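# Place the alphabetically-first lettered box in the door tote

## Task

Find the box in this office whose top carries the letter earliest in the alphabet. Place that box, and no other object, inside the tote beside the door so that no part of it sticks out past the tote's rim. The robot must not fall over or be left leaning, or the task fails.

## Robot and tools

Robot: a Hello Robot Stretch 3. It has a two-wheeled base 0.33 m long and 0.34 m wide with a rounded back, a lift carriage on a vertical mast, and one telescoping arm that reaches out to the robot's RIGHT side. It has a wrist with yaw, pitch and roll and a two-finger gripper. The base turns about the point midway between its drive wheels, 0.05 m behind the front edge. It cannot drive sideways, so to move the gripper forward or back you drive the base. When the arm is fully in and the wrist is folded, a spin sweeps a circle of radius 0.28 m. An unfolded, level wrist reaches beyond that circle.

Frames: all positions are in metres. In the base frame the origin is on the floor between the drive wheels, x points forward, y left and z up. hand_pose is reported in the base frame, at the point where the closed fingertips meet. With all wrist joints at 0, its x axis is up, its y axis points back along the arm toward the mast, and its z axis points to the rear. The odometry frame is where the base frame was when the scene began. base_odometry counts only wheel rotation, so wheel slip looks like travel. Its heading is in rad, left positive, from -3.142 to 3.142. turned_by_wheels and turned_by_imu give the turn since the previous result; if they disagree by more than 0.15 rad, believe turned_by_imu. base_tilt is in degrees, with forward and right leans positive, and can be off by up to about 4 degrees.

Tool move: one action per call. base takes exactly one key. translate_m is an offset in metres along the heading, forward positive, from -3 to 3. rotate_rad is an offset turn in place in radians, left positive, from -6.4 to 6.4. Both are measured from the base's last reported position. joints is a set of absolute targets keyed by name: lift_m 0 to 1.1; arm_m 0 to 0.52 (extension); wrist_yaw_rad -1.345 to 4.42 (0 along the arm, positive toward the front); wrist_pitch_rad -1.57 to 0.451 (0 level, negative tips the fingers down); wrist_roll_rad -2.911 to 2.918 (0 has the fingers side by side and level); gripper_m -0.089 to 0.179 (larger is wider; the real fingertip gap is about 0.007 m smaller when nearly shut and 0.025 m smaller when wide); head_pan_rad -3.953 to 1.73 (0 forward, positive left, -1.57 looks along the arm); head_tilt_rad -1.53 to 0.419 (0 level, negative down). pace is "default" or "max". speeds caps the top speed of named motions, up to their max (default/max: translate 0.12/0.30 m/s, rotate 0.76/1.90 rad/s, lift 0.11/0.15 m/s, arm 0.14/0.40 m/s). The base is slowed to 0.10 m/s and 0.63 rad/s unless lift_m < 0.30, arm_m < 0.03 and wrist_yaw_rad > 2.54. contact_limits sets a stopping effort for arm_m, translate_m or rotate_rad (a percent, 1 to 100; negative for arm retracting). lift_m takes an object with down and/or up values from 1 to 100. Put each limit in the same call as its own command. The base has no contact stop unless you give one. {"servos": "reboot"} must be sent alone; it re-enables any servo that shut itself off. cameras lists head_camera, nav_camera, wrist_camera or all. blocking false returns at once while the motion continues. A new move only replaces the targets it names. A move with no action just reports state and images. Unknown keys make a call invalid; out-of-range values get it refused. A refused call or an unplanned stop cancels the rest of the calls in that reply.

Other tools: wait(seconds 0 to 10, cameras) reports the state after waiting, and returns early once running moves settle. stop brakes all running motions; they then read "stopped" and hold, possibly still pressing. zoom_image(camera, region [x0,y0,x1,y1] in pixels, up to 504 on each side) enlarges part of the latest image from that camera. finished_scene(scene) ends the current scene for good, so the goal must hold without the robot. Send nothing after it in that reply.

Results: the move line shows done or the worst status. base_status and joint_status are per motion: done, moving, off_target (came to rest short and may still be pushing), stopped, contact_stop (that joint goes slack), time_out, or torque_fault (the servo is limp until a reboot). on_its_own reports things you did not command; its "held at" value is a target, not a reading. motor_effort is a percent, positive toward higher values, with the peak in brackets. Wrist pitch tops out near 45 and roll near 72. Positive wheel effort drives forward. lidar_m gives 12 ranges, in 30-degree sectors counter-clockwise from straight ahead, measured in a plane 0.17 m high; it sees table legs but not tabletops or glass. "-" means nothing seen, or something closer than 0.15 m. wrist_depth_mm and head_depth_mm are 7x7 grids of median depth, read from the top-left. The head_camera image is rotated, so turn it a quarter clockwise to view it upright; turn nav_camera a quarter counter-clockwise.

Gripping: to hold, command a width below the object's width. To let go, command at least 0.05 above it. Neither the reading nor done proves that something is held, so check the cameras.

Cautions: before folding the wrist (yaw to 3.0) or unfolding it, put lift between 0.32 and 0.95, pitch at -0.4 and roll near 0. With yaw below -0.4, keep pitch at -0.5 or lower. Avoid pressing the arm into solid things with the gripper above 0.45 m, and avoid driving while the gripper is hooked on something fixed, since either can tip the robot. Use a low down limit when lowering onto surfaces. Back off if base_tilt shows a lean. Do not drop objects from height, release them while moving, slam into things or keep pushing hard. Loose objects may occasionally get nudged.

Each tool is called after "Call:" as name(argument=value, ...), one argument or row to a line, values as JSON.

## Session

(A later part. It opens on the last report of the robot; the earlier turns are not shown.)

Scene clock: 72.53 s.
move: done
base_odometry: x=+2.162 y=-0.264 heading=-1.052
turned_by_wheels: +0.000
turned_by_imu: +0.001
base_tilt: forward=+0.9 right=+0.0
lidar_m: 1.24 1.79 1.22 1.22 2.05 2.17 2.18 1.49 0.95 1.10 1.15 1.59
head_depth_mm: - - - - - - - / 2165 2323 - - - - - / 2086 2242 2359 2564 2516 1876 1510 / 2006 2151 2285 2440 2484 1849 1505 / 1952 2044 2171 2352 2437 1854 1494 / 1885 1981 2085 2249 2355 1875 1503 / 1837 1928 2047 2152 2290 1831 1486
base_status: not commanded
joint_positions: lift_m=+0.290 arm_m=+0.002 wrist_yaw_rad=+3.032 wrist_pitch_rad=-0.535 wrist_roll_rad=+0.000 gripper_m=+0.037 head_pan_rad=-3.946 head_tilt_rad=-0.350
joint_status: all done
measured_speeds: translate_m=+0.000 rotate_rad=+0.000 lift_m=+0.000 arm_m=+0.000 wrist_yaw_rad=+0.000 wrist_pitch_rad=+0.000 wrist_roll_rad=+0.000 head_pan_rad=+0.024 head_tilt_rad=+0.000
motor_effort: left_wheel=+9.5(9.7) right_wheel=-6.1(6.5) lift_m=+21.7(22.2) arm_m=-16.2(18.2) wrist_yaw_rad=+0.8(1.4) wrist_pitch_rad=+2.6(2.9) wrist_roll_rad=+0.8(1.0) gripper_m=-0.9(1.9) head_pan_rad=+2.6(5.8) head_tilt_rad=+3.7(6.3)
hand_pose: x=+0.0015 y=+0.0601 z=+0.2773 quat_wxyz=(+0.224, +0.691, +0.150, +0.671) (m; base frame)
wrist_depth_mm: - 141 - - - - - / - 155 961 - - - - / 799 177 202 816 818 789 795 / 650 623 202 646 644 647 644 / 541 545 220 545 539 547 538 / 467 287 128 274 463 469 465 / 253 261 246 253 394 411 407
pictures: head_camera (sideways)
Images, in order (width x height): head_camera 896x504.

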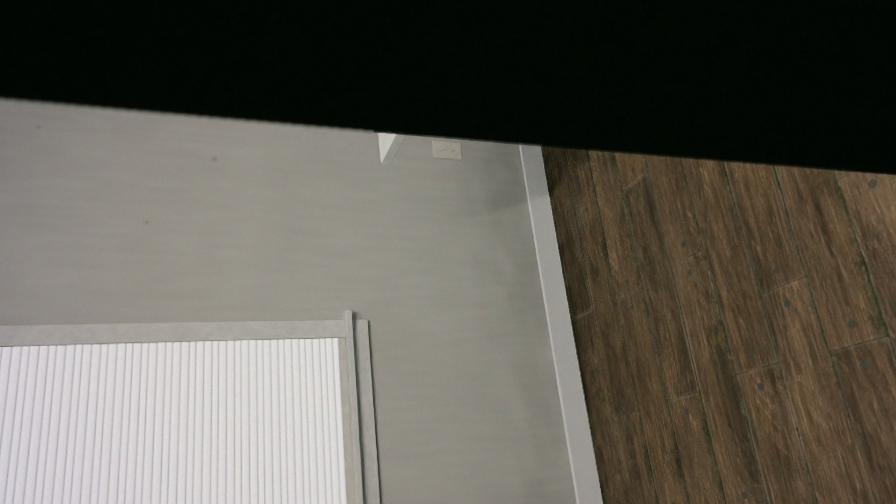

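Call:
move(
  base={"rotate_rad":1.072},
  joints={"head_pan_rad":-1.57,"head_tilt_rad":-0.6},
  pace="max",
)

Call:
move(
  base={"translate_m":0.155},
  joints={"lift_m":0.94,"wrist_pitch_rad":-0.4},
  pace="max",
  cameras=["head_camera"],
)

Scene clock: 89.33 s.
move: done
base_odometry: x=+2.162 y=-0.264 heading=+0.019
turned_by_wheels: +1.072
turned_by_imu: +1.069
base_tilt: forward=+1.0 right=-0.2
lidar_m: 1.22 1.22 1.81 2.17 2.18 1.49 0.95 1.11 1.31 1.59 1.24 1.78
head_depth_mm: 1394 1527 1378 1050 1805 1490 1270 / 1374 1523 1384 1047 1779 1482 1258 / 1371 1518 1369 1043 1788 1477 1262 / 1365 1509 1361 1047 1777 1484 1258 / 1353 1496 1365 1046 1790 1477 1262 / 1349 1497 1361 1028 1781 1465 1258 / 1360 1482 1347 997 1772 1464 1266
base_status: done
joint_positions: lift_m=+0.290 arm_m=+0.002 wrist_yaw_rad=+3.032 wrist_pitch_rad=-0.535 wrist_roll_rad=+0.000 gripper_m=+0.037 head_pan_rad=-1.554 head_tilt_rad=-0.599
joint_status: all done
measured_speeds: translate_m=+0.000 rotate_rad=+0.000 lift_m=+0.000 arm_m=+0.000 wrist_yaw_rad=+0.000 wrist_pitch_rad=+0.000 wrist_roll_rad=+0.000 head_pan_rad=-0.024 head_tilt_rad=+0.000
motor_effort: left_wheel=-6.9(16.9) right_wheel=+8.4(16.6) lift_m=+22.1(22.5) arm_m=-22.2(22.7) wrist_yaw_rad=+1.2(1.5) wrist_pitch_rad=+2.5(2.7) wrist_roll_rad=+0.8(1.1) gripper_m=+0.3(1.2) head_pan_rad=-3.7(4.6) head_tilt_rad=-3.3(5.1)
hand_pose: x=+0.0015 y=+0.0601 z=+0.2773 quat_wxyz=(+0.224, +0.691, +0.150, +0.671) (m; base frame)
wrist_depth_mm: - 141 - - - - - / - 155 926 - - - - / 799 177 202 805 795 808 792 / 642 624 202 641 643 643 651 / 543 540 220 553 531 539 540 / 470 289 128 272 460 459 464 / 252 261 246 252 391 409 411
pictures: none

Scene clock: 94.47 s.
move: done
base_odometry: x=+2.317 y=-0.261 heading=+0.019
turned_by_wheels: +0.000
turned_by_imu: +0.000
base_tilt: forward=+0.9 right=-0.2
lidar_m: 1.13 1.07 1.73 2.19 2.20 1.61 1.11 1.23 1.37 1.57 1.17 1.62
head_depth_mm: 1372 1502 1368 1043 1837 - - / 1367 1500 1367 1043 1786 - - / 1354 1503 1366 1001 1791 - - / 1343 1481 1360 1011 1789 - - / 1342 1474 1353 970 1788 - - / 1328 1474 1356 998 1773 1512 1285 / 1333 1461 1354 993 1606 1434 1256
base_status: done
joint_positions: lift_m=+0.940 arm_m=+0.002 wrist_yaw_rad=+3.032 wrist_pitch_rad=-0.420 wrist_roll_rad=+0.000 gripper_m=+0.037 head_pan_rad=-1.570 head_tilt_rad=-0.600
joint_status: all done
measured_speeds: all 0
motor_effort: left_wheel=+5.6(9.0) right_wheel=+0.8(15.5) lift_m=+31.0(34.8) arm_m=-20.2(22.6) wrist_yaw_rad=+1.1(1.3) wrist_pitch_rad=+3.4(6.8) wrist_roll_rad=+0.8(1.1) gripper_m=-0.2(1.2) head_pan_rad=-2.9(4.6) head_tilt_rad=-2.9(4.9)
hand_pose: x=+0.0032 y=+0.0761 z=+0.9523 quat_wxyz=(+0.185, +0.698, +0.110, +0.683) (m; base frame)
wrist_depth_mm: - 137 - - - - - / - 146 - - - - - / - 159 - - - - - / - - 204 - - - - / - - 199 - - - - / - - 127 - - - - / - - 252 - - - -
pictures: head_camera (sideways)
Images, in order (width x height): head_camera 896x504.

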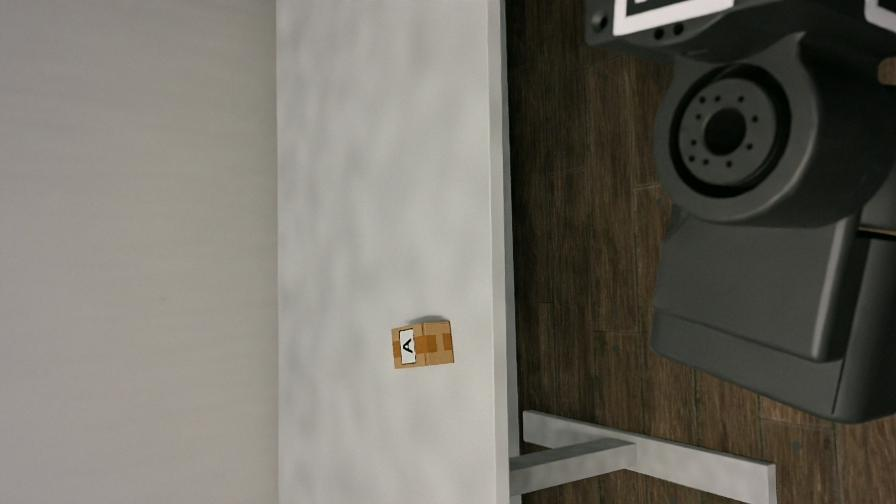

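Call:
move(
  base={"translate_m":0.112},
  joints={"wrist_yaw_rad":0.15,"gripper_m":0.179},
  pace="max",
)

Call:
move(
  joints={"lift_m":1.06,"head_tilt_rad":-0.5},
  pace="max",
  cameras=["wrist_camera"],
)

Scene clock: 102.97 s.
move: done
base_odometry: x=+2.429 y=-0.258 heading=+0.019
turned_by_wheels: +0.000
turned_by_imu: +0.000
base_tilt: forward=+1.0 right=-0.2
lidar_m: 1.38 0.96 1.68 2.20 2.22 1.69 1.22 1.32 1.43 1.56 1.13 1.50
head_depth_mm: 1366 1491 1376 1005 1856 - - / 1352 1476 1364 1004 1786 - - / 1353 1489 1359 1004 1969 - - / 1331 1483 1358 966 1898 307 1243 / 1327 1466 1349 997 1773 1431 1257 / 1323 1462 1358 996 1453 1431 1252 / 1315 1444 1363 996 1772 1475 1258
base_status: done
joint_positions: lift_m=+0.940 arm_m=+0.002 wrist_yaw_rad=+0.153 wrist_pitch_rad=-0.420 wrist_roll_rad=+0.000 gripper_m=+0.179 head_pan_rad=-1.570 head_tilt_rad=-0.600
joint_status: all done
measured_speeds: all 0
motor_effort: left_wheel=+7.6(13.3) right_wheel=+4.7(8.2) lift_m=+28.8(30.0) arm_m=-19.1(20.3) wrist_yaw_rad=-2.1(7.9) wrist_pitch_rad=+3.5(3.8) wrist_roll_rad=+1.0(1.0) gripper_m=-1.4(94.6) head_pan_rad=-2.2(4.3) head_tilt_rad=-2.1(4.2)
hand_pose: x=+0.0127 y=-0.3683 z=+0.9523 quat_wxyz=(+0.701, +0.200, -0.678, -0.094) (m; base frame)
wrist_depth_mm: - - - - - - - / - - - - - - - / - - - - - - - / - - - - - - - / - - - - - - - / 125 - - - - 136 122 / - - - - - - 109
pictures: none

Scene clock: 104.57 s.
move: done
base_odometry: x=+2.429 y=-0.258 heading=+0.019
turned_by_wheels: +0.000
turned_by_imu: +0.000
base_tilt: forward=+1.0 right=-0.3
lidar_m: 1.38 0.96 1.68 2.20 2.22 1.70 1.22 1.32 1.44 1.56 1.13 1.51
head_depth_mm: 1364 1475 - - - - - / 1347 1448 - - - - - / 1332 1448 1548 - - - - / 1321 1448 1553 - 958 1551 1334 / 1314 1440 1539 1187 951 1595 1341 / 1319 1423 1526 1172 911 1513 1323 / 1301 1417 1532 1159 988 1588 1329
base_status: not commanded
joint_positions: lift_m=+1.060 arm_m=+0.002 wrist_yaw_rad=+0.153 wrist_pitch_rad=-0.419 wrist_roll_rad=+0.000 gripper_m=+0.179 head_pan_rad=-1.570 head_tilt_rad=-0.503
joint_status: all done
measured_speeds: all 0
motor_effort: left_wheel=+7.5(7.8) right_wheel=+4.5(4.8) lift_m=+29.8(33.6) arm_m=-18.4(19.4) wrist_yaw_rad=-1.9(2.5) wrist_pitch_rad=+3.4(3.7) wrist_roll_rad=+0.9(1.0) gripper_m=-0.2(1.2) head_pan_rad=-2.7(4.7) head_tilt_rad=+2.6(4.1)
hand_pose: x=+0.0126 y=-0.3684 z=+1.0724 quat_wxyz=(+0.701, +0.200, -0.678, -0.094) (m; base frame)
wrist_depth_mm: - - - - - - - / - - - - - - - / - - - - - - - / - - - - - - - / - - - - - - - / 125 - - - - 135 117 / - - - - - - 109
pictures: wrist_camera
Images, in order (width x height): wrist_camera 644x364.

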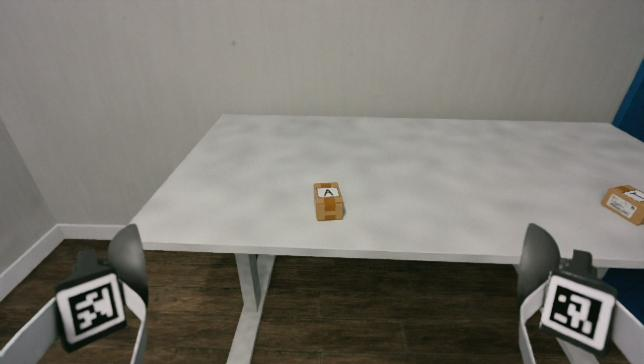

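Call:
move(
  joints={"lift_m":0.93,"arm_m":0.25},
  pace="max",
  cameras=["wrist_camera","head_camera"],
)

Scene clock: 114.73 s.
move: done
base_odometry: x=+2.429 y=-0.258 heading=+0.019
turned_by_wheels: +0.000
turned_by_imu: +0.001
base_tilt: forward=+0.9 right=-0.1
lidar_m: 1.38 0.96 1.68 2.20 2.22 1.70 1.22 1.32 1.44 1.56 1.12 1.50
head_depth_mm: 1350 1463 1574 352 920 1620 1343 / 1341 1467 1557 363 399 1621 1338 / 1332 1456 1543 378 393 1624 1334 / 1334 1441 1542 1133 957 1595 1342 / 1325 1425 1541 1187 995 1604 1339 / 1320 1417 1520 1177 990 1508 1333 / 1303 1412 1527 1177 989 1585 1323
base_status: not commanded
joint_positions: lift_m=+0.930 arm_m=+0.250 wrist_yaw_rad=+0.152 wrist_pitch_rad=-0.419 wrist_roll_rad=+0.000 gripper_m=+0.179 head_pan_rad=-1.570 head_tilt_rad=-0.499
joint_status: all done
measured_speeds: all 0
motor_effort: left_wheel=+7.1(7.7) right_wheel=+4.5(4.9) lift_m=+21.4(22.6) arm_m=+23.3(25.5) wrist_yaw_rad=-1.6(2.1) wrist_pitch_rad=+3.3(3.6) wrist_roll_rad=+0.9(1.0) gripper_m=+0.2(1.0) head_pan_rad=-1.7(4.1) head_tilt_rad=+2.3(3.7)
hand_pose: x=+0.0125 y=-0.6167 z=+0.9425 quat_wxyz=(+0.701, +0.199, -0.678, -0.094) (m; base frame)
wrist_depth_mm: - - - - - - - / - - - - - - - / - - - - - - - / - - - - - - - / - - - 464 - - - / - 121 - - - - 114 / - - - - - - 107
pictures: head_camera (sideways), wrist_camera
Images, in order (width x height): head_camera 896x504, wrist_camera 644x364.

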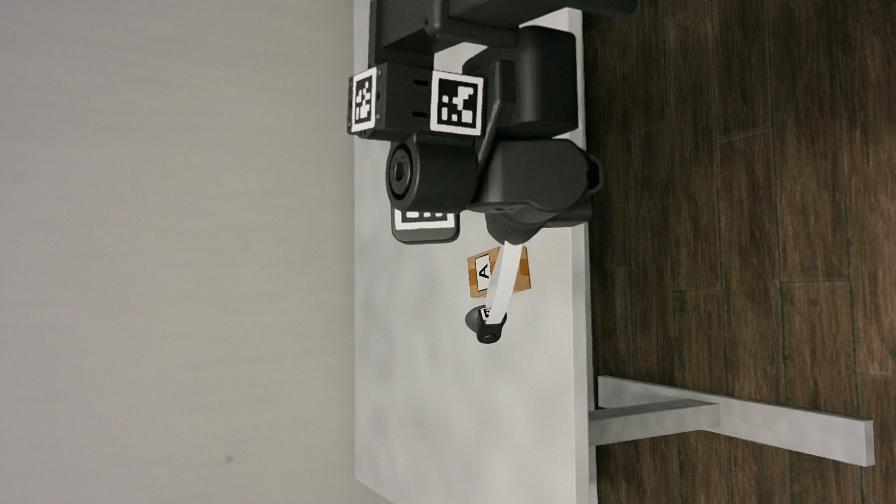

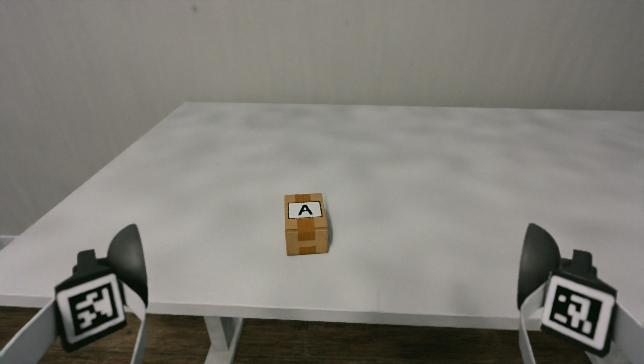

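Call:
move(
  base={"translate_m":0.052},
  joints={"wrist_yaw_rad":0.25},
)

Call:
move(
  joints={"lift_m":0.88,"arm_m":0.505},
  cameras=["wrist_camera"],
)

Scene clock: 122.43 s.
move: done
base_odometry: x=+2.481 y=-0.257 heading=+0.019
turned_by_wheels: +0.000
turned_by_imu: +0.001
base_tilt: forward=+1.0 right=-0.1
lidar_m: 1.33 0.91 1.66 2.21 2.24 1.73 1.27 1.36 1.46 1.55 1.11 1.45
head_depth_mm: 1342 1476 1578 353 913 1608 1342 / 1334 1450 1551 363 911 1605 1334 / 1332 1444 1576 377 397 1607 1343 / 1322 1434 1547 992 958 1597 1339 / 1312 1433 1544 1184 994 1598 1333 / 1310 1422 1525 1177 989 1509 1309 / 1283 1409 1538 1175 989 1598 1340
base_status: done
joint_positions: lift_m=+0.930 arm_m=+0.250 wrist_yaw_rad=+0.247 wrist_pitch_rad=-0.419 wrist_roll_rad=+0.000 gripper_m=+0.179 head_pan_rad=-1.570 head_tilt_rad=-0.499
joint_status: all done
measured_speeds: all 0
motor_effort: left_wheel=+4.2(11.1) right_wheel=+8.8(10.1) lift_m=+31.9(32.3) arm_m=+21.0(22.1) wrist_yaw_rad=+2.4(7.0) wrist_pitch_rad=+3.3(3.7) wrist_roll_rad=+0.7(1.1) gripper_m=+0.4(1.4) head_pan_rad=-2.7(4.4) head_tilt_rad=+1.1(2.1)
hand_pose: x=+0.0333 y=-0.6125 z=+0.9425 quat_wxyz=(+0.705, +0.231, -0.668, -0.061) (m; base frame)
wrist_depth_mm: - - - - - - - / - - - - - - - / - - - - - - - / - - - - - - - / - - - 476 450 - - / 126 122 - - - - 114 / - - - - - - 107
pictures: none

Scene clock: 125.53 s.
move: done
base_odometry: x=+2.481 y=-0.257 heading=+0.019
turned_by_wheels: +0.000
turned_by_imu: +0.000
base_tilt: forward=+1.1 right=-0.1
lidar_m: 1.33 0.91 1.66 2.21 2.23 1.73 1.27 1.36 1.46 1.55 1.11 1.45
head_depth_mm: 1347 1451 1570 416 332 1602 1355 / 1333 1451 636 1043 1000 1610 1348 / 1324 1444 720 705 1002 1609 1338 / 1326 1439 1538 1129 964 1591 1334 / 1317 1421 1539 1130 995 1598 1335 / 1303 1429 1530 1183 991 1515 1300 / 1297 1404 1534 1181 996 1597 1326
base_status: not commanded
joint_positions: lift_m=+0.880 arm_m=+0.505 wrist_yaw_rad=+0.247 wrist_pitch_rad=-0.419 wrist_roll_rad=+0.000 gripper_m=+0.179 head_pan_rad=-1.570 head_tilt_rad=-0.499
joint_status: all done
measured_speeds: all 0
motor_effort: left_wheel=+3.9(4.4) right_wheel=+9.5(9.7) lift_m=+24.9(28.2) arm_m=+22.1(25.4) wrist_yaw_rad=+3.3(3.6) wrist_pitch_rad=+3.2(3.6) wrist_roll_rad=+0.8(1.1) gripper_m=+0.4(1.3) head_pan_rad=-2.0(3.4) head_tilt_rad=+0.7(1.7)
hand_pose: x=+0.0333 y=-0.8675 z=+0.8925 quat_wxyz=(+0.705, +0.231, -0.668, -0.061) (m; base frame)
wrist_depth_mm: - - - - - - - / - - - - - - - / - - - - - - - / - - - - - - - / - - - - - - - / - 121 - - - - 114 / - - - 260 - - 107
pictures: wrist_camera
Images, in order (width x height): wrist_camera 644x364.

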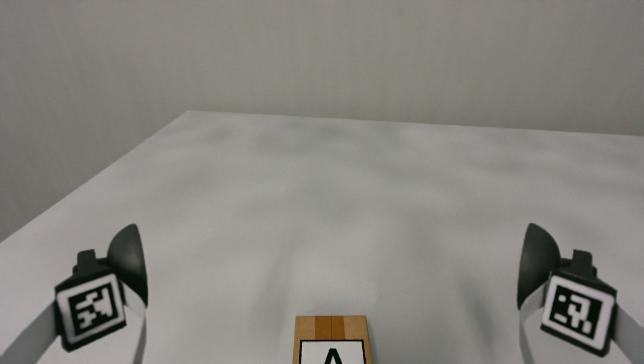

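Call:
move(
  joints={"lift_m":0.805,"arm_m":0.52},
  cameras=["wrist_camera"],
)

Scene clock: 134.27 s.
move: done
base_odometry: x=+2.481 y=-0.257 heading=+0.019
turned_by_wheels: +0.000
turned_by_imu: +0.001
base_tilt: forward=+1.0 right=+0.1
lidar_m: 1.33 0.91 1.65 2.21 2.23 1.73 1.27 1.36 1.47 1.55 1.11 1.45
head_depth_mm: 1336 1461 1552 1198 424 349 303 / 1339 1436 1567 646 927 1623 1334 / 1332 1449 1557 688 1002 1601 1344 / 1323 1434 1545 1082 970 1600 1338 / 1318 1415 1529 1181 996 1601 1338 / 1314 1424 1541 1185 989 1507 1306 / 1308 1402 1532 1174 992 1597 1332
base_status: not commanded
joint_positions: lift_m=+0.805 arm_m=+0.520 wrist_yaw_rad=+0.247 wrist_pitch_rad=-0.419 wrist_roll_rad=+0.000 gripper_m=+0.179 head_pan_rad=-1.570 head_tilt_rad=-0.499
joint_status: all done
measured_speeds: all 0
motor_effort: left_wheel=+3.9(4.2) right_wheel=+8.9(9.3) lift_m=+20.5(30.4) arm_m=+21.5(25.1) wrist_yaw_rad=+3.2(3.6) wrist_pitch_rad=+3.4(3.7) wrist_roll_rad=+0.9(1.0) gripper_m=+0.8(1.3) head_pan_rad=-1.2(2.7) head_tilt_rad=-1.5(2.0)
hand_pose: x=+0.0333 y=-0.8825 z=+0.8175 quat_wxyz=(+0.705, +0.231, -0.668, -0.061) (m; base frame)
wrist_depth_mm: - - - - - - - / - - - - - - - / - - - - - - - / - - - - - - - / - - - - - - - / - 121 - 212 - - 114 / - - - 180 - - 106
pictures: wrist_camera
Images, in order (width x height): wrist_camera 644x364.

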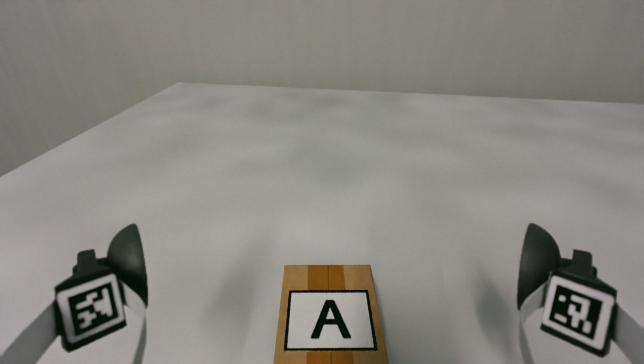

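Call:
move(
  joints={"lift_m":0.755},
  contact_limits={"lift_m":{"down":15}},
  cameras=["wrist_camera"],
)

Scene clock: 139.37 s.
move: done
base_odometry: x=+2.481 y=-0.257 heading=+0.019
turned_by_wheels: +0.000
turned_by_imu: +0.001
base_tilt: forward=+1.0 right=-0.1
lidar_m: 1.33 0.91 1.65 2.21 2.23 1.73 1.26 1.36 1.46 1.55 1.11 1.45
head_depth_mm: 1348 1466 1575 1206 931 402 330 / 1334 1461 1579 703 564 1515 1343 / 1330 1452 1552 710 927 1601 1338 / 1324 1433 1540 1190 961 1602 1334 / 1319 1431 1543 1177 996 1599 1336 / 1310 1414 1528 1186 993 1517 1306 / 1310 1398 1540 1170 989 1603 1330
base_status: not commanded
joint_positions: lift_m=+0.755 arm_m=+0.520 wrist_yaw_rad=+0.247 wrist_pitch_rad=-0.419 wrist_roll_rad=+0.000 gripper_m=+0.179 head_pan_rad=-1.570 head_tilt_rad=-0.499
joint_status: all done
measured_speeds: all 0
motor_effort: left_wheel=+3.9(4.1) right_wheel=+8.9(9.4) lift_m=+20.6(26.0) arm_m=+12.7(15.5) wrist_yaw_rad=+3.3(3.5) wrist_pitch_rad=+3.2(3.6) wrist_roll_rad=+1.0(1.2) gripper_m=-0.6(1.5) head_pan_rad=-1.4(2.6) head_tilt_rad=-1.9(3.1)
contact_limits: lift_m down 15 (down: maximum 72; up: maximum 65)
hand_pose: x=+0.0333 y=-0.8825 z=+0.7675 quat_wxyz=(+0.705, +0.231, -0.668, -0.061) (m; base frame)
wrist_depth_mm: - - - - - - - / - - - - - - - / - - - - - - - / - - - - - - - / - - - 178 - - - / - 121 - 149 149 - 114 / - - - 131 131 - 107
pictures: wrist_camera
Images, in order (width x height): wrist_camera 644x364.

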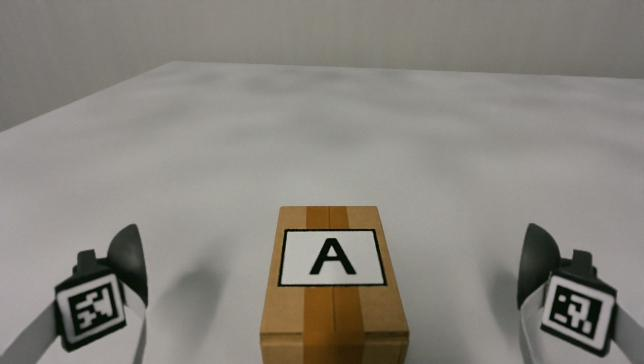

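Call:
move(
  joints={"gripper_m":0.02},
)

Call:
move(
  joints={"lift_m":0.87},
  cameras=["wrist_camera"],
)

Call:
move(
  joints={"arm_m":0.0},
)

Call:
move(
  joints={"wrist_yaw_rad":2.62,"head_pan_rad":0,"head_tilt_rad":-0.5},
  cameras=["wrist_camera"],
)

Scene clock: 144.10 s.
move: done
base_odometry: x=+2.481 y=-0.257 heading=+0.019
turned_by_wheels: +0.000
turned_by_imu: +0.001
base_tilt: forward=+1.1 right=-0.2
lidar_m: 1.33 0.91 1.66 2.20 2.24 1.74 1.27 1.36 1.47 1.55 1.11 1.45
head_depth_mm: 1343 1470 1558 1198 929 401 330 / 1335 1453 1560 705 563 1522 1345 / 1334 1447 1557 708 925 1606 1340 / 1324 1437 1551 1183 962 1597 1337 / 1313 1428 1537 1180 988 1610 1334 / 1309 1412 1537 1173 992 1504 1302 / 1295 1410 1546 1173 985 1588 1327
base_status: not commanded
joint_positions: lift_m=+0.755 arm_m=+0.520 wrist_yaw_rad=+0.247 wrist_pitch_rad=-0.421 wrist_roll_rad=+0.000 gripper_m=+0.021 head_pan_rad=-1.570 head_tilt_rad=-0.500
joint_status: all done
measured_speeds: all 0
motor_effort: left_wheel=+3.8(4.2) right_wheel=+8.6(9.8) lift_m=+32.2(32.7) arm_m=+3.6(8.1) wrist_yaw_rad=+3.1(3.7) wrist_pitch_rad=+3.6(4.0) wrist_roll_rad=+0.8(1.0) gripper_m=-15.9(97.7) head_pan_rad=-1.0(3.3) head_tilt_rad=-2.1(3.7)
contact_limits: lift_m down 15 (down: maximum 72; up: maximum 65)
hand_pose: x=+0.0333 y=-0.8822 z=+0.7671 quat_wxyz=(+0.705, +0.232, -0.668, -0.062) (m; base frame)
wrist_depth_mm: - - - - - - - / - - - - - - - / - - - - - - - / - - - - - - - / - - - 178 152 - - / - - 130 148 126 - - / - - - 131 131 - -
pictures: none

Scene clock: 145.97 s.
move: done
base_odometry: x=+2.481 y=-0.257 heading=+0.019
turned_by_wheels: +0.000
turned_by_imu: +0.000
base_tilt: forward=+1.0 right=-0.1
lidar_m: 1.33 0.92 1.65 2.21 2.23 1.73 1.27 1.36 1.46 1.55 1.11 1.45
head_depth_mm: 1335 1460 1576 435 348 1488 1345 / 1333 1461 664 645 1001 1601 1343 / 1329 1446 1512 725 995 1595 1336 / 1317 1431 1541 1082 992 1613 1339 / 1313 1421 1544 1175 992 1604 1336 / 1308 1415 1523 1171 993 1506 1314 / 1299 1414 1518 1173 988 1595 1337
base_status: not commanded
joint_positions: lift_m=+0.870 arm_m=+0.520 wrist_yaw_rad=+0.247 wrist_pitch_rad=-0.424 wrist_roll_rad=+0.000 gripper_m=+0.021 head_pan_rad=-1.570 head_tilt_rad=-0.500
joint_status: all done
measured_speeds: all 0
motor_effort: left_wheel=+3.6(4.0) right_wheel=+9.0(9.4) lift_m=+31.6(34.1) arm_m=-0.4(3.5) wrist_yaw_rad=+3.8(3.8) wrist_pitch_rad=+4.2(4.7) wrist_roll_rad=+0.9(1.1) gripper_m=-14.9(16.3) head_pan_rad=-2.0(2.8) head_tilt_rad=-2.7(4.0)
hand_pose: x=+0.0332 y=-0.8818 z=+0.8812 quat_wxyz=(+0.705, +0.233, -0.667, -0.063) (m; base frame)
wrist_depth_mm: - - - - - - - / - - - - - - - / - - - - - - - / - - - - - - - / - - - 177 152 - - / - - 130 147 126 - - / - - - 131 131 - -
pictures: wrist_camera
Images, in order (width x height): wrist_camera 644x364.

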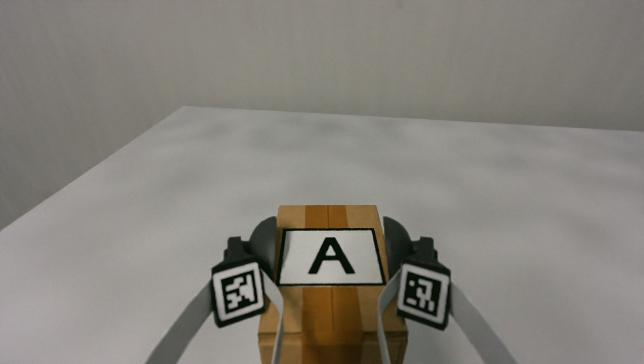

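Scene clock: 150.97 s.
move: done
base_odometry: x=+2.481 y=-0.257 heading=+0.019
turned_by_wheels: +0.000
turned_by_imu: +0.001
base_tilt: forward=+0.9 right=-0.1
lidar_m: 1.33 0.91 1.65 2.21 2.23 1.73 1.27 1.36 1.46 1.55 1.11 1.45
head_depth_mm: 1345 1456 1572 1196 1000 1620 1384 / 1335 1455 1556 1192 1000 1622 1346 / 1332 1453 1543 1186 999 1599 292 / 1326 1434 1552 1180 995 509 287 / 1319 1422 1540 1180 994 1603 1277 / 1311 1428 1530 1175 990 1508 1311 / 1308 1402 1530 1173 993 1600 1324
base_status: not commanded
joint_positions: lift_m=+0.870 arm_m=+0.002 wrist_yaw_rad=+0.247 wrist_pitch_rad=-0.424 wrist_roll_rad=+0.000 gripper_m=+0.021 head_pan_rad=-1.570 head_tilt_rad=-0.500
joint_status: all done
joint sent to its limit — arm_m, lower limit.
measured_speeds: all 0
motor_effort: left_wheel=+3.6(4.0) right_wheel=+8.8(9.4) lift_m=+22.4(31.7) arm_m=-22.3(25.0) wrist_yaw_rad=+3.2(3.8) wrist_pitch_rad=+4.4(4.7) wrist_roll_rad=+0.9(1.1) gripper_m=-15.4(16.6) head_pan_rad=-0.7(2.0) head_tilt_rad=-2.1(3.7)
hand_pose: x=+0.0332 y=-0.3635 z=+0.8812 quat_wxyz=(+0.705, +0.233, -0.667, -0.063) (m; base frame)
wrist_depth_mm: - - - - - - - / - - - - - - - / - - - - - - - / - - - - - - - / - - - 177 - - - / - - 130 148 128 - - / - - - 131 134 - -
pictures: none

Scene clock: 153.17 s.
move: done
base_odometry: x=+2.481 y=-0.257 heading=+0.019
turned_by_wheels: +0.000
turned_by_imu: +0.000
base_tilt: forward=+0.9 right=-0.3
lidar_m: 1.33 0.91 1.65 2.20 2.23 1.74 1.27 1.36 1.46 1.55 1.11 1.45
head_depth_mm: 1144 1241 1351 1500 1685 1608 1350 / 1135 1228 1346 1483 1650 1601 1346 / 1134 1226 1345 1482 1652 1606 1338 / 1129 1221 1328 1472 1627 1593 1339 / 1127 1202 1310 1419 1603 1573 1336 / 1100 1206 1266 894 701 1432 1304 / 1104 1200 1260 894 697 1589 1330
base_status: not commanded
joint_positions: lift_m=+0.870 arm_m=+0.002 wrist_yaw_rad=+2.617 wrist_pitch_rad=-0.424 wrist_roll_rad=+0.000 gripper_m=+0.021 head_pan_rad=+0.016 head_tilt_rad=-0.500
joint_status: all done
measured_speeds: translate_m=+0.000 rotate_rad=+0.000 lift_m=+0.000 arm_m=+0.000 wrist_yaw_rad=+0.000 wrist_pitch_rad=+0.000 wrist_roll_rad=+0.000 head_pan_rad=-0.024 head_tilt_rad=+0.000
motor_effort: left_wheel=+3.8(3.9) right_wheel=+8.9(9.3) lift_m=+20.3(22.3) arm_m=-21.8(22.6) wrist_yaw_rad=+2.8(6.4) wrist_pitch_rad=+4.5(4.7) wrist_roll_rad=+0.7(1.1) gripper_m=-15.3(16.3) head_pan_rad=-4.1(5.6) head_tilt_rad=-2.1(5.1)
hand_pose: x=+0.0908 y=+0.0467 z=+0.8812 quat_wxyz=(+0.324, +0.706, -0.035, +0.629) (m; base frame)
wrist_depth_mm: - - - - - - - / - - - - - - - / - - - - - - - / - - - - - - - / - - - 178 - - - / - - 130 148 129 - - / 206 - - 131 134 - -
pictures: wrist_camera
Images, in order (width x height): wrist_camera 644x364.

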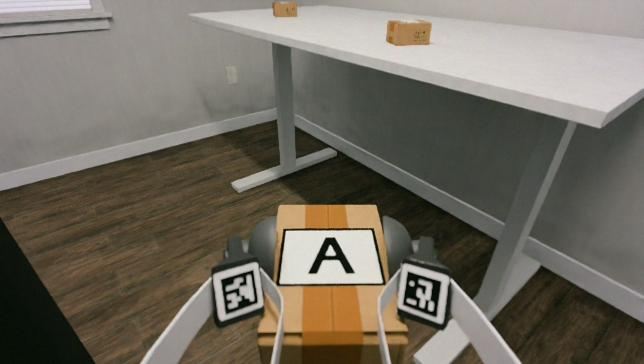

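Call:
move(
  base={"rotate_rad":2.278},
  joints={"lift_m":0.29},
)

Call:
move(
  base={"translate_m":2.0},
  pace="max",
)

Call:
move(
  base={"rotate_rad":0.907},
  pace="max",
  cameras=["head_camera"],
)

Scene clock: 170.43 s.
move: done
base_odometry: x=+2.481 y=-0.257 heading=+2.297
turned_by_wheels: +2.277
turned_by_imu: +2.271
base_tilt: forward=+0.9 right=-0.2
lidar_m: 1.72 1.27 1.27 1.36 1.47 1.11 1.62 1.37 0.91 1.40 1.65 2.21
head_depth_mm: 1951 2089 2210 2360 1996 1611 1344 / 2067 2210 2375 2520 2031 1606 1341 / 2222 2386 2537 2656 1997 1607 1341 / 2338 2509 2763 2675 1970 1598 1337 / 2486 2691 3001 2635 1997 1605 1334 / 1502 1606 1791 1946 1931 1581 1334 / 1551 1664 1890 1802 1872 1588 1326
base_status: done
joint_positions: lift_m=+0.290 arm_m=+0.002 wrist_yaw_rad=+2.617 wrist_pitch_rad=-0.425 wrist_roll_rad=+0.000 gripper_m=+0.021 head_pan_rad=+0.000 head_tilt_rad=-0.500
joint_status: all done
measured_speeds: all 0
motor_effort: left_wheel=-9.8(14.0) right_wheel=+10.6(15.8) lift_m=+20.7(22.6) arm_m=-21.3(22.5) wrist_yaw_rad=+3.4(3.8) wrist_pitch_rad=+4.6(4.7) wrist_roll_rad=+0.8(1.1) gripper_m=-14.6(16.9) head_pan_rad=-3.4(4.9) head_tilt_rad=-0.7(2.7)
hand_pose: x=+0.0907 y=+0.0466 z=+0.3010 quat_wxyz=(+0.324, +0.706, -0.035, +0.629) (m; base frame)
wrist_depth_mm: - - - - - - - / - - - - - - - / - - - - - - - / 773 773 767 772 783 774 763 / 620 630 626 177 573 632 626 / 513 513 129 148 128 522 519 / 207 458 275 131 135 452 443
pictures: none

Scene clock: 178.53 s.
move: done
base_odometry: x=+1.153 y=+1.238 heading=+2.297
turned_by_wheels: +0.000
turned_by_imu: -0.002
base_tilt: forward=+1.0 right=-0.1
lidar_m: 0.54 0.76 2.26 0.61 0.58 1.34 3.05 2.44 1.84 0.72 0.53 0.52
head_depth_mm: 422 451 485 523 571 626 695 / 445 479 518 562 617 680 758 / 473 510 553 605 671 747 839 / 504 545 593 657 729 825 945 / 539 585 645 717 807 923 1074 / 577 635 705 793 898 1047 1229 / 623 690 773 881 1016 1210 1302
base_status: done
joint_positions: lift_m=+0.290 arm_m=+0.002 wrist_yaw_rad=+2.617 wrist_pitch_rad=-0.425 wrist_roll_rad=+0.000 gripper_m=+0.021 head_pan_rad=+0.000 head_tilt_rad=-0.500
joint_status: not commanded
measured_speeds: all 0
motor_effort: left_wheel=+2.3(14.1) right_wheel=+6.0(17.2) lift_m=+21.5(21.8) arm_m=-19.2(21.6) wrist_yaw_rad=+3.0(3.4) wrist_pitch_rad=+4.5(4.9) wrist_roll_rad=+0.8(1.1) gripper_m=-15.5(16.5) head_pan_rad=-2.7(4.4) head_tilt_rad=-0.1(2.3)
hand_pose: x=+0.0906 y=+0.0467 z=+0.3010 quat_wxyz=(+0.324, +0.706, -0.035, +0.629) (m; base frame)
wrist_depth_mm: - - - - - - - / - - - - - - - / - - - - - - - / - 763 788 757 772 761 - / 603 618 619 177 572 614 573 / 519 517 129 147 128 521 504 / 207 464 273 130 135 447 447
pictures: none

Scene clock: 180.20 s.
move: done
base_odometry: x=+1.153 y=+1.238 heading=-3.080
turned_by_wheels: +0.907
turned_by_imu: +0.903
base_tilt: forward=+1.0 right=-0.3
lidar_m: 1.31 0.72 0.49 1.33 3.27 2.45 1.92 0.85 0.56 0.52 0.52 0.66
head_depth_mm: 1308 1328 1331 1309 1397 1412 1320 / 1888 1822 1849 1861 1860 1603 1336 / 2082 2238 2444 2550 1996 1590 1346 / 2049 2232 2461 2552 1989 1598 1339 / 2018 2218 2417 2535 1995 1591 1336 / 2030 2199 2371 2534 1982 1586 1335 / 1982 2179 2438 2552 1967 1589 1338
base_status: done
joint_positions: lift_m=+0.290 arm_m=+0.002 wrist_yaw_rad=+2.617 wrist_pitch_rad=-0.425 wrist_roll_rad=+0.000 gripper_m=+0.021 head_pan_rad=+0.000 head_tilt_rad=-0.500
joint_status: not commanded
measured_speeds: all 0
motor_effort: left_wheel=-8.6(17.3) right_wheel=+10.1(16.3) lift_m=+21.9(22.0) arm_m=-21.9(22.6) wrist_yaw_rad=+2.5(3.2) wrist_pitch_rad=+4.7(5.0) wrist_roll_rad=+0.8(1.1) gripper_m=-15.3(16.3) head_pan_rad=-3.6(4.2) head_tilt_rad=-0.6(1.8)
hand_pose: x=+0.0906 y=+0.0467 z=+0.3010 quat_wxyz=(+0.324, +0.706, -0.035, +0.629) (m; base frame)
wrist_depth_mm: - - 478 - - - - / - - 506 - - - - / - - - - 945 - - / 755 776 696 739 794 775 778 / 627 622 632 178 580 619 625 / 519 520 130 148 128 518 525 / 207 464 272 131 135 449 449
pictures: head_camera (sideways)
Images, in order (width x height): head_camera 896x504.

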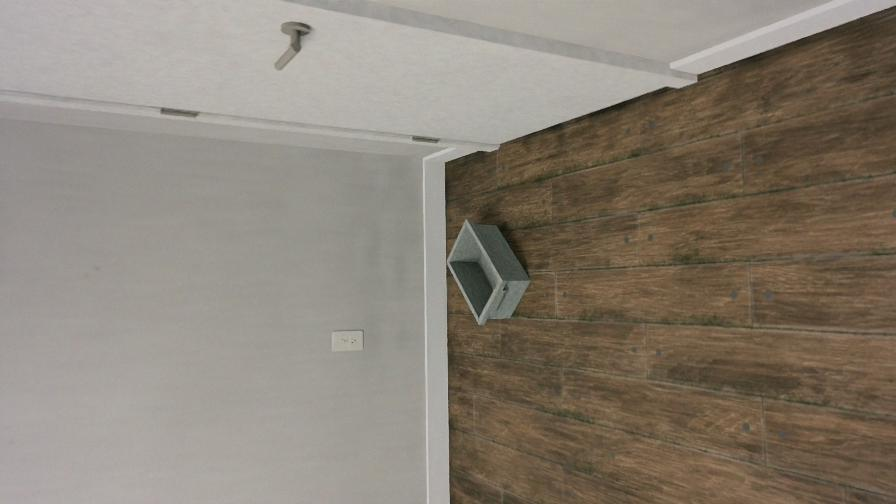

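Call:
move(
  base={"translate_m":1.26},
  pace="max",
)

Call:
move(
  base={"rotate_rad":1.709},
  joints={"head_pan_rad":-1.57,"head_tilt_rad":-0.9,"lift_m":0.4},
  cameras=["head_camera"],
)

Scene clock: 189.60 s.
move: done
base_odometry: x=-0.104 y=+1.161 heading=-3.080
turned_by_wheels: +0.000
turned_by_imu: +0.000
base_tilt: forward=+1.0 right=-0.2
lidar_m: 0.97 1.15 1.45 2.77 0.96 0.84 2.76 0.60 0.39 0.34 0.35 0.44
head_depth_mm: 946 950 959 882 906 928 940 / 965 1049 1147 1241 1348 1369 1268 / 963 1042 1143 1261 1412 1535 1336 / 956 1039 1131 1260 1396 1527 1288 / 953 1036 1134 1246 1399 1515 1303 / 947 1024 1121 1241 1383 1520 1293 / 941 1024 1113 1227 1369 1504 1326
base_status: done
joint_positions: lift_m=+0.290 arm_m=+0.002 wrist_yaw_rad=+2.618 wrist_pitch_rad=-0.425 wrist_roll_rad=+0.000 gripper_m=+0.021 head_pan_rad=+0.000 head_tilt_rad=-0.500
joint_status: not commanded
measured_speeds: all 0
motor_effort: left_wheel=+5.3(12.0) right_wheel=+2.8(20.9) lift_m=+23.1(23.2) arm_m=-13.7(19.2) wrist_yaw_rad=+2.5(3.4) wrist_pitch_rad=+4.6(4.8) wrist_roll_rad=+0.8(1.1) gripper_m=-16.2(16.6) head_pan_rad=-1.9(4.3) head_tilt_rad=-0.8(1.7)
hand_pose: x=+0.0906 y=+0.0467 z=+0.3010 quat_wxyz=(+0.324, +0.706, -0.035, +0.629) (m; base frame)
wrist_depth_mm: - - - - - - - / - - - - - - - / - - - - - - - / 771 754 774 785 776 700 - / 621 623 627 177 569 602 574 / 527 517 130 148 128 525 529 / 205 456 272 130 135 447 439
pictures: none

Scene clock: 193.40 s.
move: done
base_odometry: x=-0.104 y=+1.161 heading=-1.371
turned_by_wheels: +1.708
turned_by_imu: +1.703
base_tilt: forward=+1.0 right=-0.1
lidar_m: 2.31 0.84 0.84 1.45 0.52 0.38 0.34 0.36 0.49 1.14 1.18 1.62
head_depth_mm: 1034 1201 1358 1347 1258 1211 1118 / 1040 1197 1440 1609 1408 1253 579 / 1047 1215 1452 1608 1386 1255 594 / 1053 1221 1474 1610 1392 1259 647 / 1059 1237 1473 1611 1388 1246 1133 / 1069 1251 1484 1610 1415 1256 1137 / 1078 1251 1500 1626 1431 1260 1132
base_status: done
joint_positions: lift_m=+0.400 arm_m=+0.002 wrist_yaw_rad=+2.618 wrist_pitch_rad=-0.426 wrist_roll_rad=+0.000 gripper_m=+0.021 head_pan_rad=-1.574 head_tilt_rad=-0.901
joint_status: all done
measured_speeds: all 0
motor_effort: left_wheel=-10.8(14.4) right_wheel=+10.9(15.6) lift_m=+32.4(34.7) arm_m=-22.2(22.4) wrist_yaw_rad=+3.0(3.4) wrist_pitch_rad=+4.6(4.9) wrist_roll_rad=+0.8(1.1) gripper_m=-15.0(16.3) head_pan_rad=+3.8(4.7) head_tilt_rad=-3.0(6.7)
hand_pose: x=+0.0905 y=+0.0466 z=+0.4109 quat_wxyz=(+0.324, +0.706, -0.034, +0.629) (m; base frame)
wrist_depth_mm: - - - - 771 - - / - - - - 832 - - / - - - - - - - / 962 925 988 - 957 - - / 776 780 775 177 714 796 782 / 646 670 129 148 128 659 636 / 206 569 547 131 135 554 561
pictures: head_camera (sideways)
Images, in order (width x height): head_camera 896x504.

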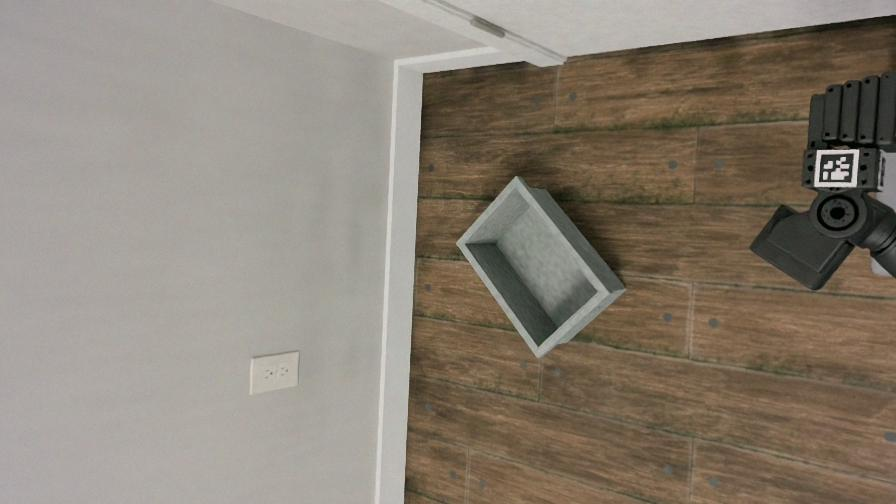

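Call:
move(
  base={"translate_m":0.041},
  joints={"wrist_yaw_rad":0.4},
)

Call:
move(
  joints={"wrist_pitch_rad":-0.9,"arm_m":0.47,"lift_m":0.35},
  cameras=["head_camera","wrist_camera"],
)

Scene clock: 203.10 s.
move: done
base_odometry: x=-0.096 y=+1.121 heading=-1.372
turned_by_wheels: +0.000
turned_by_imu: +0.001
base_tilt: forward=+0.9 right=-0.2
lidar_m: 2.30 0.84 0.81 1.61 0.58 0.42 0.38 0.40 0.55 1.14 1.18 1.61
head_depth_mm: 1034 1194 1387 1492 1371 1234 1135 / 1041 1199 1431 1606 1415 1259 579 / 1048 1221 1448 1604 1398 1256 594 / 1054 1230 1456 1604 1418 881 954 / 1060 1232 1462 1615 1392 1243 1140 / 1070 1237 1471 1614 1419 1260 1133 / 1076 1253 1494 1631 1415 1265 1135
base_status: done
joint_positions: lift_m=+0.400 arm_m=+0.002 wrist_yaw_rad=+0.403 wrist_pitch_rad=-0.426 wrist_roll_rad=+0.000 gripper_m=+0.021 head_pan_rad=-1.570 head_tilt_rad=-0.901
joint_status: all done
measured_speeds: all 0
motor_effort: left_wheel=+0.1(6.7) right_wheel=+11.0(14.5) lift_m=+31.1(31.8) arm_m=-20.6(21.5) wrist_yaw_rad=-1.9(5.0) wrist_pitch_rad=+4.7(4.8) wrist_roll_rad=+0.8(1.0) gripper_m=-14.4(16.7) head_pan_rad=+3.0(4.2) head_tilt_rad=+0.9(2.2)
hand_pose: x=+0.0662 y=-0.3523 z=+0.4109 quat_wxyz=(+0.707, +0.285, -0.647, -0.008) (m; base frame)
wrist_depth_mm: - - - - - - - / - - - - - - - / - - - - - - - / 958 961 977 - 913 - - / 772 758 786 177 164 773 747 / 642 664 129 147 126 626 654 / 558 561 546 131 135 563 554
pictures: none

Scene clock: 207.73 s.
move: done
base_odometry: x=-0.096 y=+1.121 heading=-1.372
turned_by_wheels: +0.000
turned_by_imu: +0.001
base_tilt: forward=+0.9 right=-0.1
lidar_m: 2.31 0.84 0.81 1.60 0.58 0.42 0.38 0.40 0.55 1.15 1.19 1.61
head_depth_mm: 1030 1195 1368 1500 1366 1231 1126 / 1036 1202 1425 1601 1355 1206 645 / 1046 1208 1446 953 1382 1260 1135 / 1056 1218 1452 1607 1391 1262 1134 / 1064 1237 1471 1616 1383 1260 1142 / 1067 1242 1489 1615 1423 1259 1133 / 1074 1247 1491 1633 1418 1266 1145
base_status: not commanded
joint_positions: lift_m=+0.350 arm_m=+0.470 wrist_yaw_rad=+0.403 wrist_pitch_rad=-0.913 wrist_roll_rad=+0.000 gripper_m=+0.021 head_pan_rad=-1.570 head_tilt_rad=-0.900
joint_status: all done
measured_speeds: all 0
motor_effort: left_wheel=+0.2(0.3) right_wheel=+10.8(11.4) lift_m=+31.9(31.9) arm_m=+23.1(25.3) wrist_yaw_rad=-2.1(2.6) wrist_pitch_rad=+2.1(5.4) wrist_roll_rad=+0.8(1.1) gripper_m=-16.0(16.3) head_pan_rad=+2.5(3.9) head_tilt_rad=+0.7(1.6)
hand_pose: x=+0.0324 y=-0.7416 z=+0.2712 quat_wxyz=(+0.684, +0.432, -0.559, -0.179) (m; base frame)
wrist_depth_mm: 676 665 - - - - 378 / 610 596 600 582 - - - / 541 541 544 541 535 527 - / 497 498 494 490 487 485 486 / 454 456 451 176 177 446 448 / 421 415 130 148 126 413 417 / 390 394 - 131 131 373 386
pictures: head_camera (sideways), wrist_camera
Images, in order (width x height): head_camera 896x504, wrist_camera 644x364.

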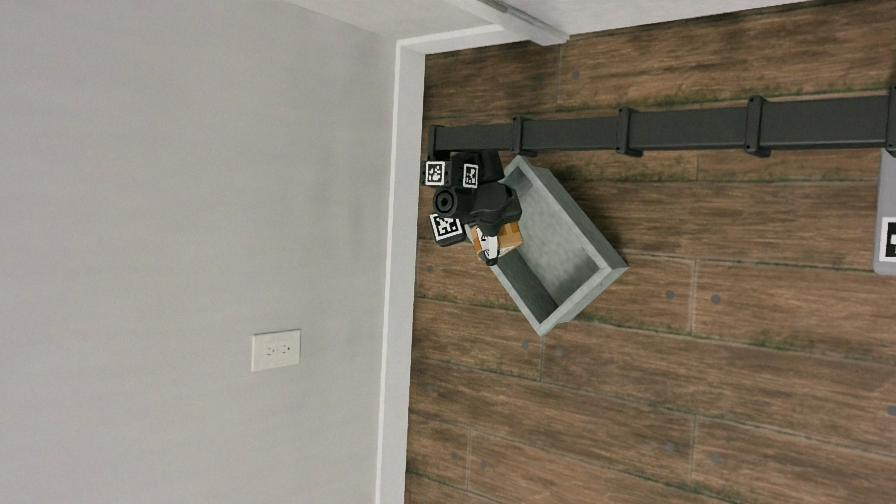

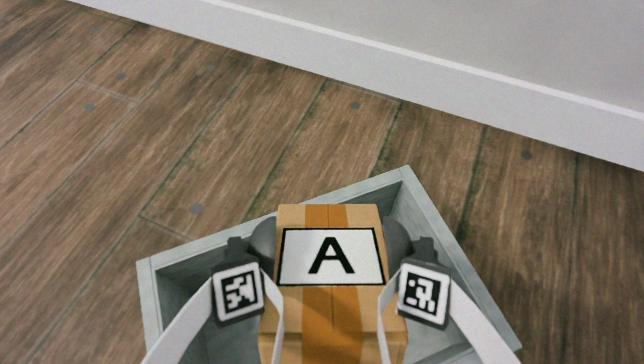

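Call:
move(
  base={"translate_m":0.029},
  joints={"arm_m":0.501,"lift_m":0.3},
  cameras=["wrist_camera"],
)

Scene clock: 212.30 s.
move: done
base_odometry: x=-0.091 y=+1.092 heading=-1.372
turned_by_wheels: +0.000
turned_by_imu: +0.001
base_tilt: forward=+0.8 right=-0.1
lidar_m: 2.31 0.84 0.79 1.72 0.62 0.45 0.40 0.43 0.59 0.76 1.18 1.62
head_depth_mm: 1037 1201 1404 1553 1393 1259 1139 / 1044 1205 1424 1593 1386 1216 699 / 1042 1217 1450 1009 1363 1239 1124 / 1050 1222 1457 1627 1384 1266 1131 / 1067 1224 1460 1613 1398 1253 1137 / 1068 1245 1483 1628 1417 1261 1126 / 1073 1248 1506 1624 1414 1255 1136
base_status: done
joint_positions: lift_m=+0.300 arm_m=+0.501 wrist_yaw_rad=+0.403 wrist_pitch_rad=-0.914 wrist_roll_rad=+0.000 gripper_m=+0.021 head_pan_rad=-1.570 head_tilt_rad=-0.900
joint_status: all done
measured_speeds: all 0
motor_effort: left_wheel=+3.0(7.4) right_wheel=+9.4(14.0) lift_m=+21.8(29.8) arm_m=+22.7(25.2) wrist_yaw_rad=-2.0(2.3) wrist_pitch_rad=+2.4(2.6) wrist_roll_rad=+0.7(1.0) gripper_m=-14.8(16.5) head_pan_rad=+1.9(3.7) head_tilt_rad=+1.0(1.3)
hand_pose: x=+0.0323 y=-0.7725 z=+0.2211 quat_wxyz=(+0.684, +0.433, -0.559, -0.179) (m; base frame)
wrist_depth_mm: 604 589 - - - 384 354 / 536 530 531 512 - - 394 / 480 488 483 478 481 462 - / 437 434 435 438 434 434 434 / 399 398 401 177 164 400 394 / 373 371 130 148 126 370 369 / 345 242 - 131 131 - 339
pictures: wrist_camera
Images, in order (width x height): wrist_camera 644x364.

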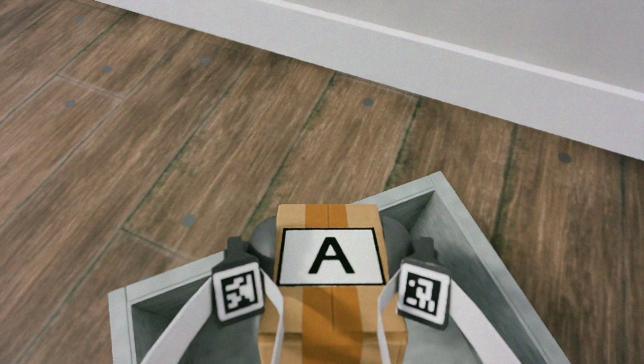

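Call:
move(
  joints={"lift_m":0.128},
  contact_limits={"lift_m":{"down":15}},
  cameras=["wrist_camera"],
)

Scene clock: 217.10 s.
move: done
base_odometry: x=-0.091 y=+1.092 heading=-1.372
turned_by_wheels: +0.000
turned_by_imu: +0.001
base_tilt: forward=+1.0 right=-0.3
lidar_m: 2.31 0.84 0.79 1.73 0.62 0.45 0.41 0.43 0.59 1.14 1.19 1.62
head_depth_mm: 1036 1196 1416 1550 1383 1259 1127 / 1039 1203 1440 1596 1420 1259 1124 / 1050 1211 1448 1616 1118 1223 1101 / 1055 1227 1450 1617 1371 1264 1132 / 1061 1227 1473 1609 1386 1256 1133 / 1073 1236 1482 1618 1412 1259 1140 / 1077 1252 1487 1618 1413 1259 1139
base_status: not commanded
joint_positions: lift_m=+0.128 arm_m=+0.501 wrist_yaw_rad=+0.402 wrist_pitch_rad=-0.907 wrist_roll_rad=+0.000 gripper_m=+0.021 head_pan_rad=-1.570 head_tilt_rad=-0.900
joint_status: all done
measured_speeds: all 0
motor_effort: left_wheel=+2.5(3.2) right_wheel=+9.5(10.1) lift_m=+17.5(24.7) arm_m=+18.4(20.7) wrist_yaw_rad=-0.9(2.3) wrist_pitch_rad=+0.9(2.6) wrist_roll_rad=+0.8(1.1) gripper_m=-15.2(16.2) head_pan_rad=+2.5(4.7) head_tilt_rad=-0.6(1.4)
contact_limits: lift_m down 15 (down: maximum 72; up: maximum 65)
hand_pose: x=+0.0327 y=-0.7738 z=+0.0500 quat_wxyz=(+0.685, +0.431, -0.560, -0.177) (m; base frame)
wrist_depth_mm: 339 340 338 335 343 156 327 / 303 300 135 137 157 178 - / - 123 141 163 196 212 - / 131 144 171 181 235 - - / 151 177 193 166 151 - - / - 205 128 151 126 - - / - 191 187 137 185 187 185
pictures: wrist_camera
Images, in order (width x height): wrist_camera 644x364.

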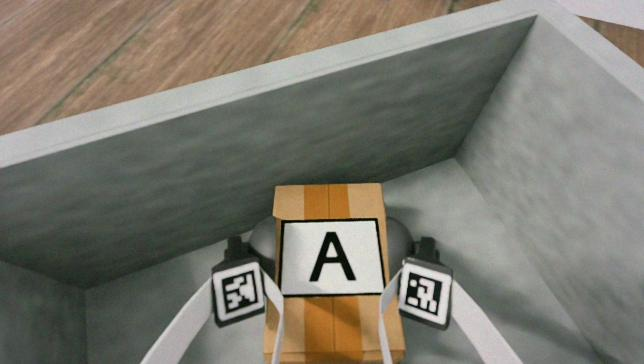

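Touching the floor; release.

Call:
move(
  joints={"gripper_m":0.125},
)

Call:
move(
  joints={"lift_m":0.4},
  cameras=["wrist_camera"],
)

Scene clock: 220.23 s.
move: done
base_odometry: x=-0.091 y=+1.092 heading=-1.372
turned_by_wheels: +0.000
turned_by_imu: +0.001
base_tilt: forward=+1.0 right=-0.2
lidar_m: 2.31 0.84 0.79 1.71 0.62 0.45 0.41 0.43 0.59 1.14 1.18 1.61
head_depth_mm: 1029 1192 1410 1553 1405 1265 1132 / 1043 1201 1425 1598 1413 1257 1122 / 1046 1218 1435 1599 1109 1218 1100 / 1053 1220 1451 1609 1368 1258 1136 / 1067 1226 1475 1619 1395 1258 1140 / 1066 1229 1481 1616 1412 1273 1139 / 1075 1250 1506 1625 1419 1264 1136
base_status: not commanded
joint_positions: lift_m=+0.128 arm_m=+0.501 wrist_yaw_rad=+0.402 wrist_pitch_rad=-0.911 wrist_roll_rad=+0.000 gripper_m=+0.125 head_pan_rad=-1.570 head_tilt_rad=-0.900
joint_status: all done
measured_speeds: all 0
motor_effort: left_wheel=+2.6(2.8) right_wheel=+9.3(10.0) lift_m=+31.6(31.6) arm_m=+15.7(17.2) wrist_yaw_rad=-0.8(1.4) wrist_pitch_rad=+1.6(2.1) wrist_roll_rad=+0.8(1.0) gripper_m=+0.5(92.1) head_pan_rad=+2.7(3.7) head_tilt_rad=+0.0(1.3)
contact_limits: lift_m down 15 (down: maximum 72; up: maximum 65)
hand_pose: x=+0.0324 y=-0.7731 z=+0.0495 quat_wxyz=(+0.685, +0.432, -0.560, -0.178) (m; base frame)
wrist_depth_mm: 339 337 334 342 340 152 321 / 296 306 131 137 159 178 - / - 123 142 162 198 211 - / 131 145 171 181 232 - - / 152 169 200 168 - - - / - 124 156 154 157 123 - / - 127 187 144 186 126 99
pictures: none

Scene clock: 223.53 s.
move: done
base_odometry: x=-0.091 y=+1.092 heading=-1.372
turned_by_wheels: +0.000
turned_by_imu: +0.000
base_tilt: forward=+0.8 right=-0.2
lidar_m: 2.30 0.84 0.79 1.72 0.62 0.45 0.41 0.43 0.59 1.14 1.18 1.62
head_depth_mm: 1034 1197 1409 1550 1382 1261 1131 / 1039 1205 1426 1557 1341 670 592 / 1051 1212 1447 929 1379 1262 1133 / 1060 1226 1459 1581 1395 1268 1133 / 1059 1227 1467 1621 1390 1260 1124 / 1068 1244 1493 1609 1417 1266 1131 / 1076 1254 1505 1618 1422 1268 1141
base_status: not commanded
joint_positions: lift_m=+0.400 arm_m=+0.501 wrist_yaw_rad=+0.402 wrist_pitch_rad=-0.911 wrist_roll_rad=+0.000 gripper_m=+0.125 head_pan_rad=-1.570 head_tilt_rad=-0.900
joint_status: all done
measured_speeds: all 0
motor_effort: left_wheel=+2.5(2.8) right_wheel=+9.4(10.1) lift_m=+31.2(34.1) arm_m=+12.9(16.0) wrist_yaw_rad=-0.8(1.6) wrist_pitch_rad=+1.6(2.2) wrist_roll_rad=+0.6(1.0) gripper_m=+0.0(1.8) head_pan_rad=+2.3(3.6) head_tilt_rad=-0.6(1.5)
hand_pose: x=+0.0324 y=-0.7731 z=+0.3215 quat_wxyz=(+0.685, +0.432, -0.560, -0.178) (m; base frame)
wrist_depth_mm: 740 - - - - 385 356 / 680 672 659 - - - 383 / 608 603 607 593 576 - - / 551 560 541 548 551 528 - / 506 503 506 509 497 502 499 / 466 124 378 404 - 126 464 / 441 123 373 387 - 126 423
pictures: wrist_camera
Images, in order (width x height): wrist_camera 644x364.

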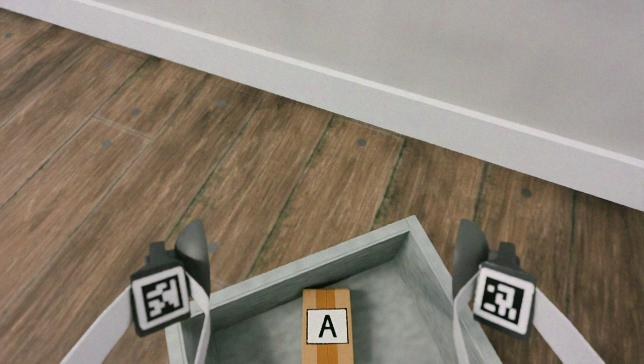

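Call:
finished_scene(
  scene=3,
)

The scene is finished: the task was done.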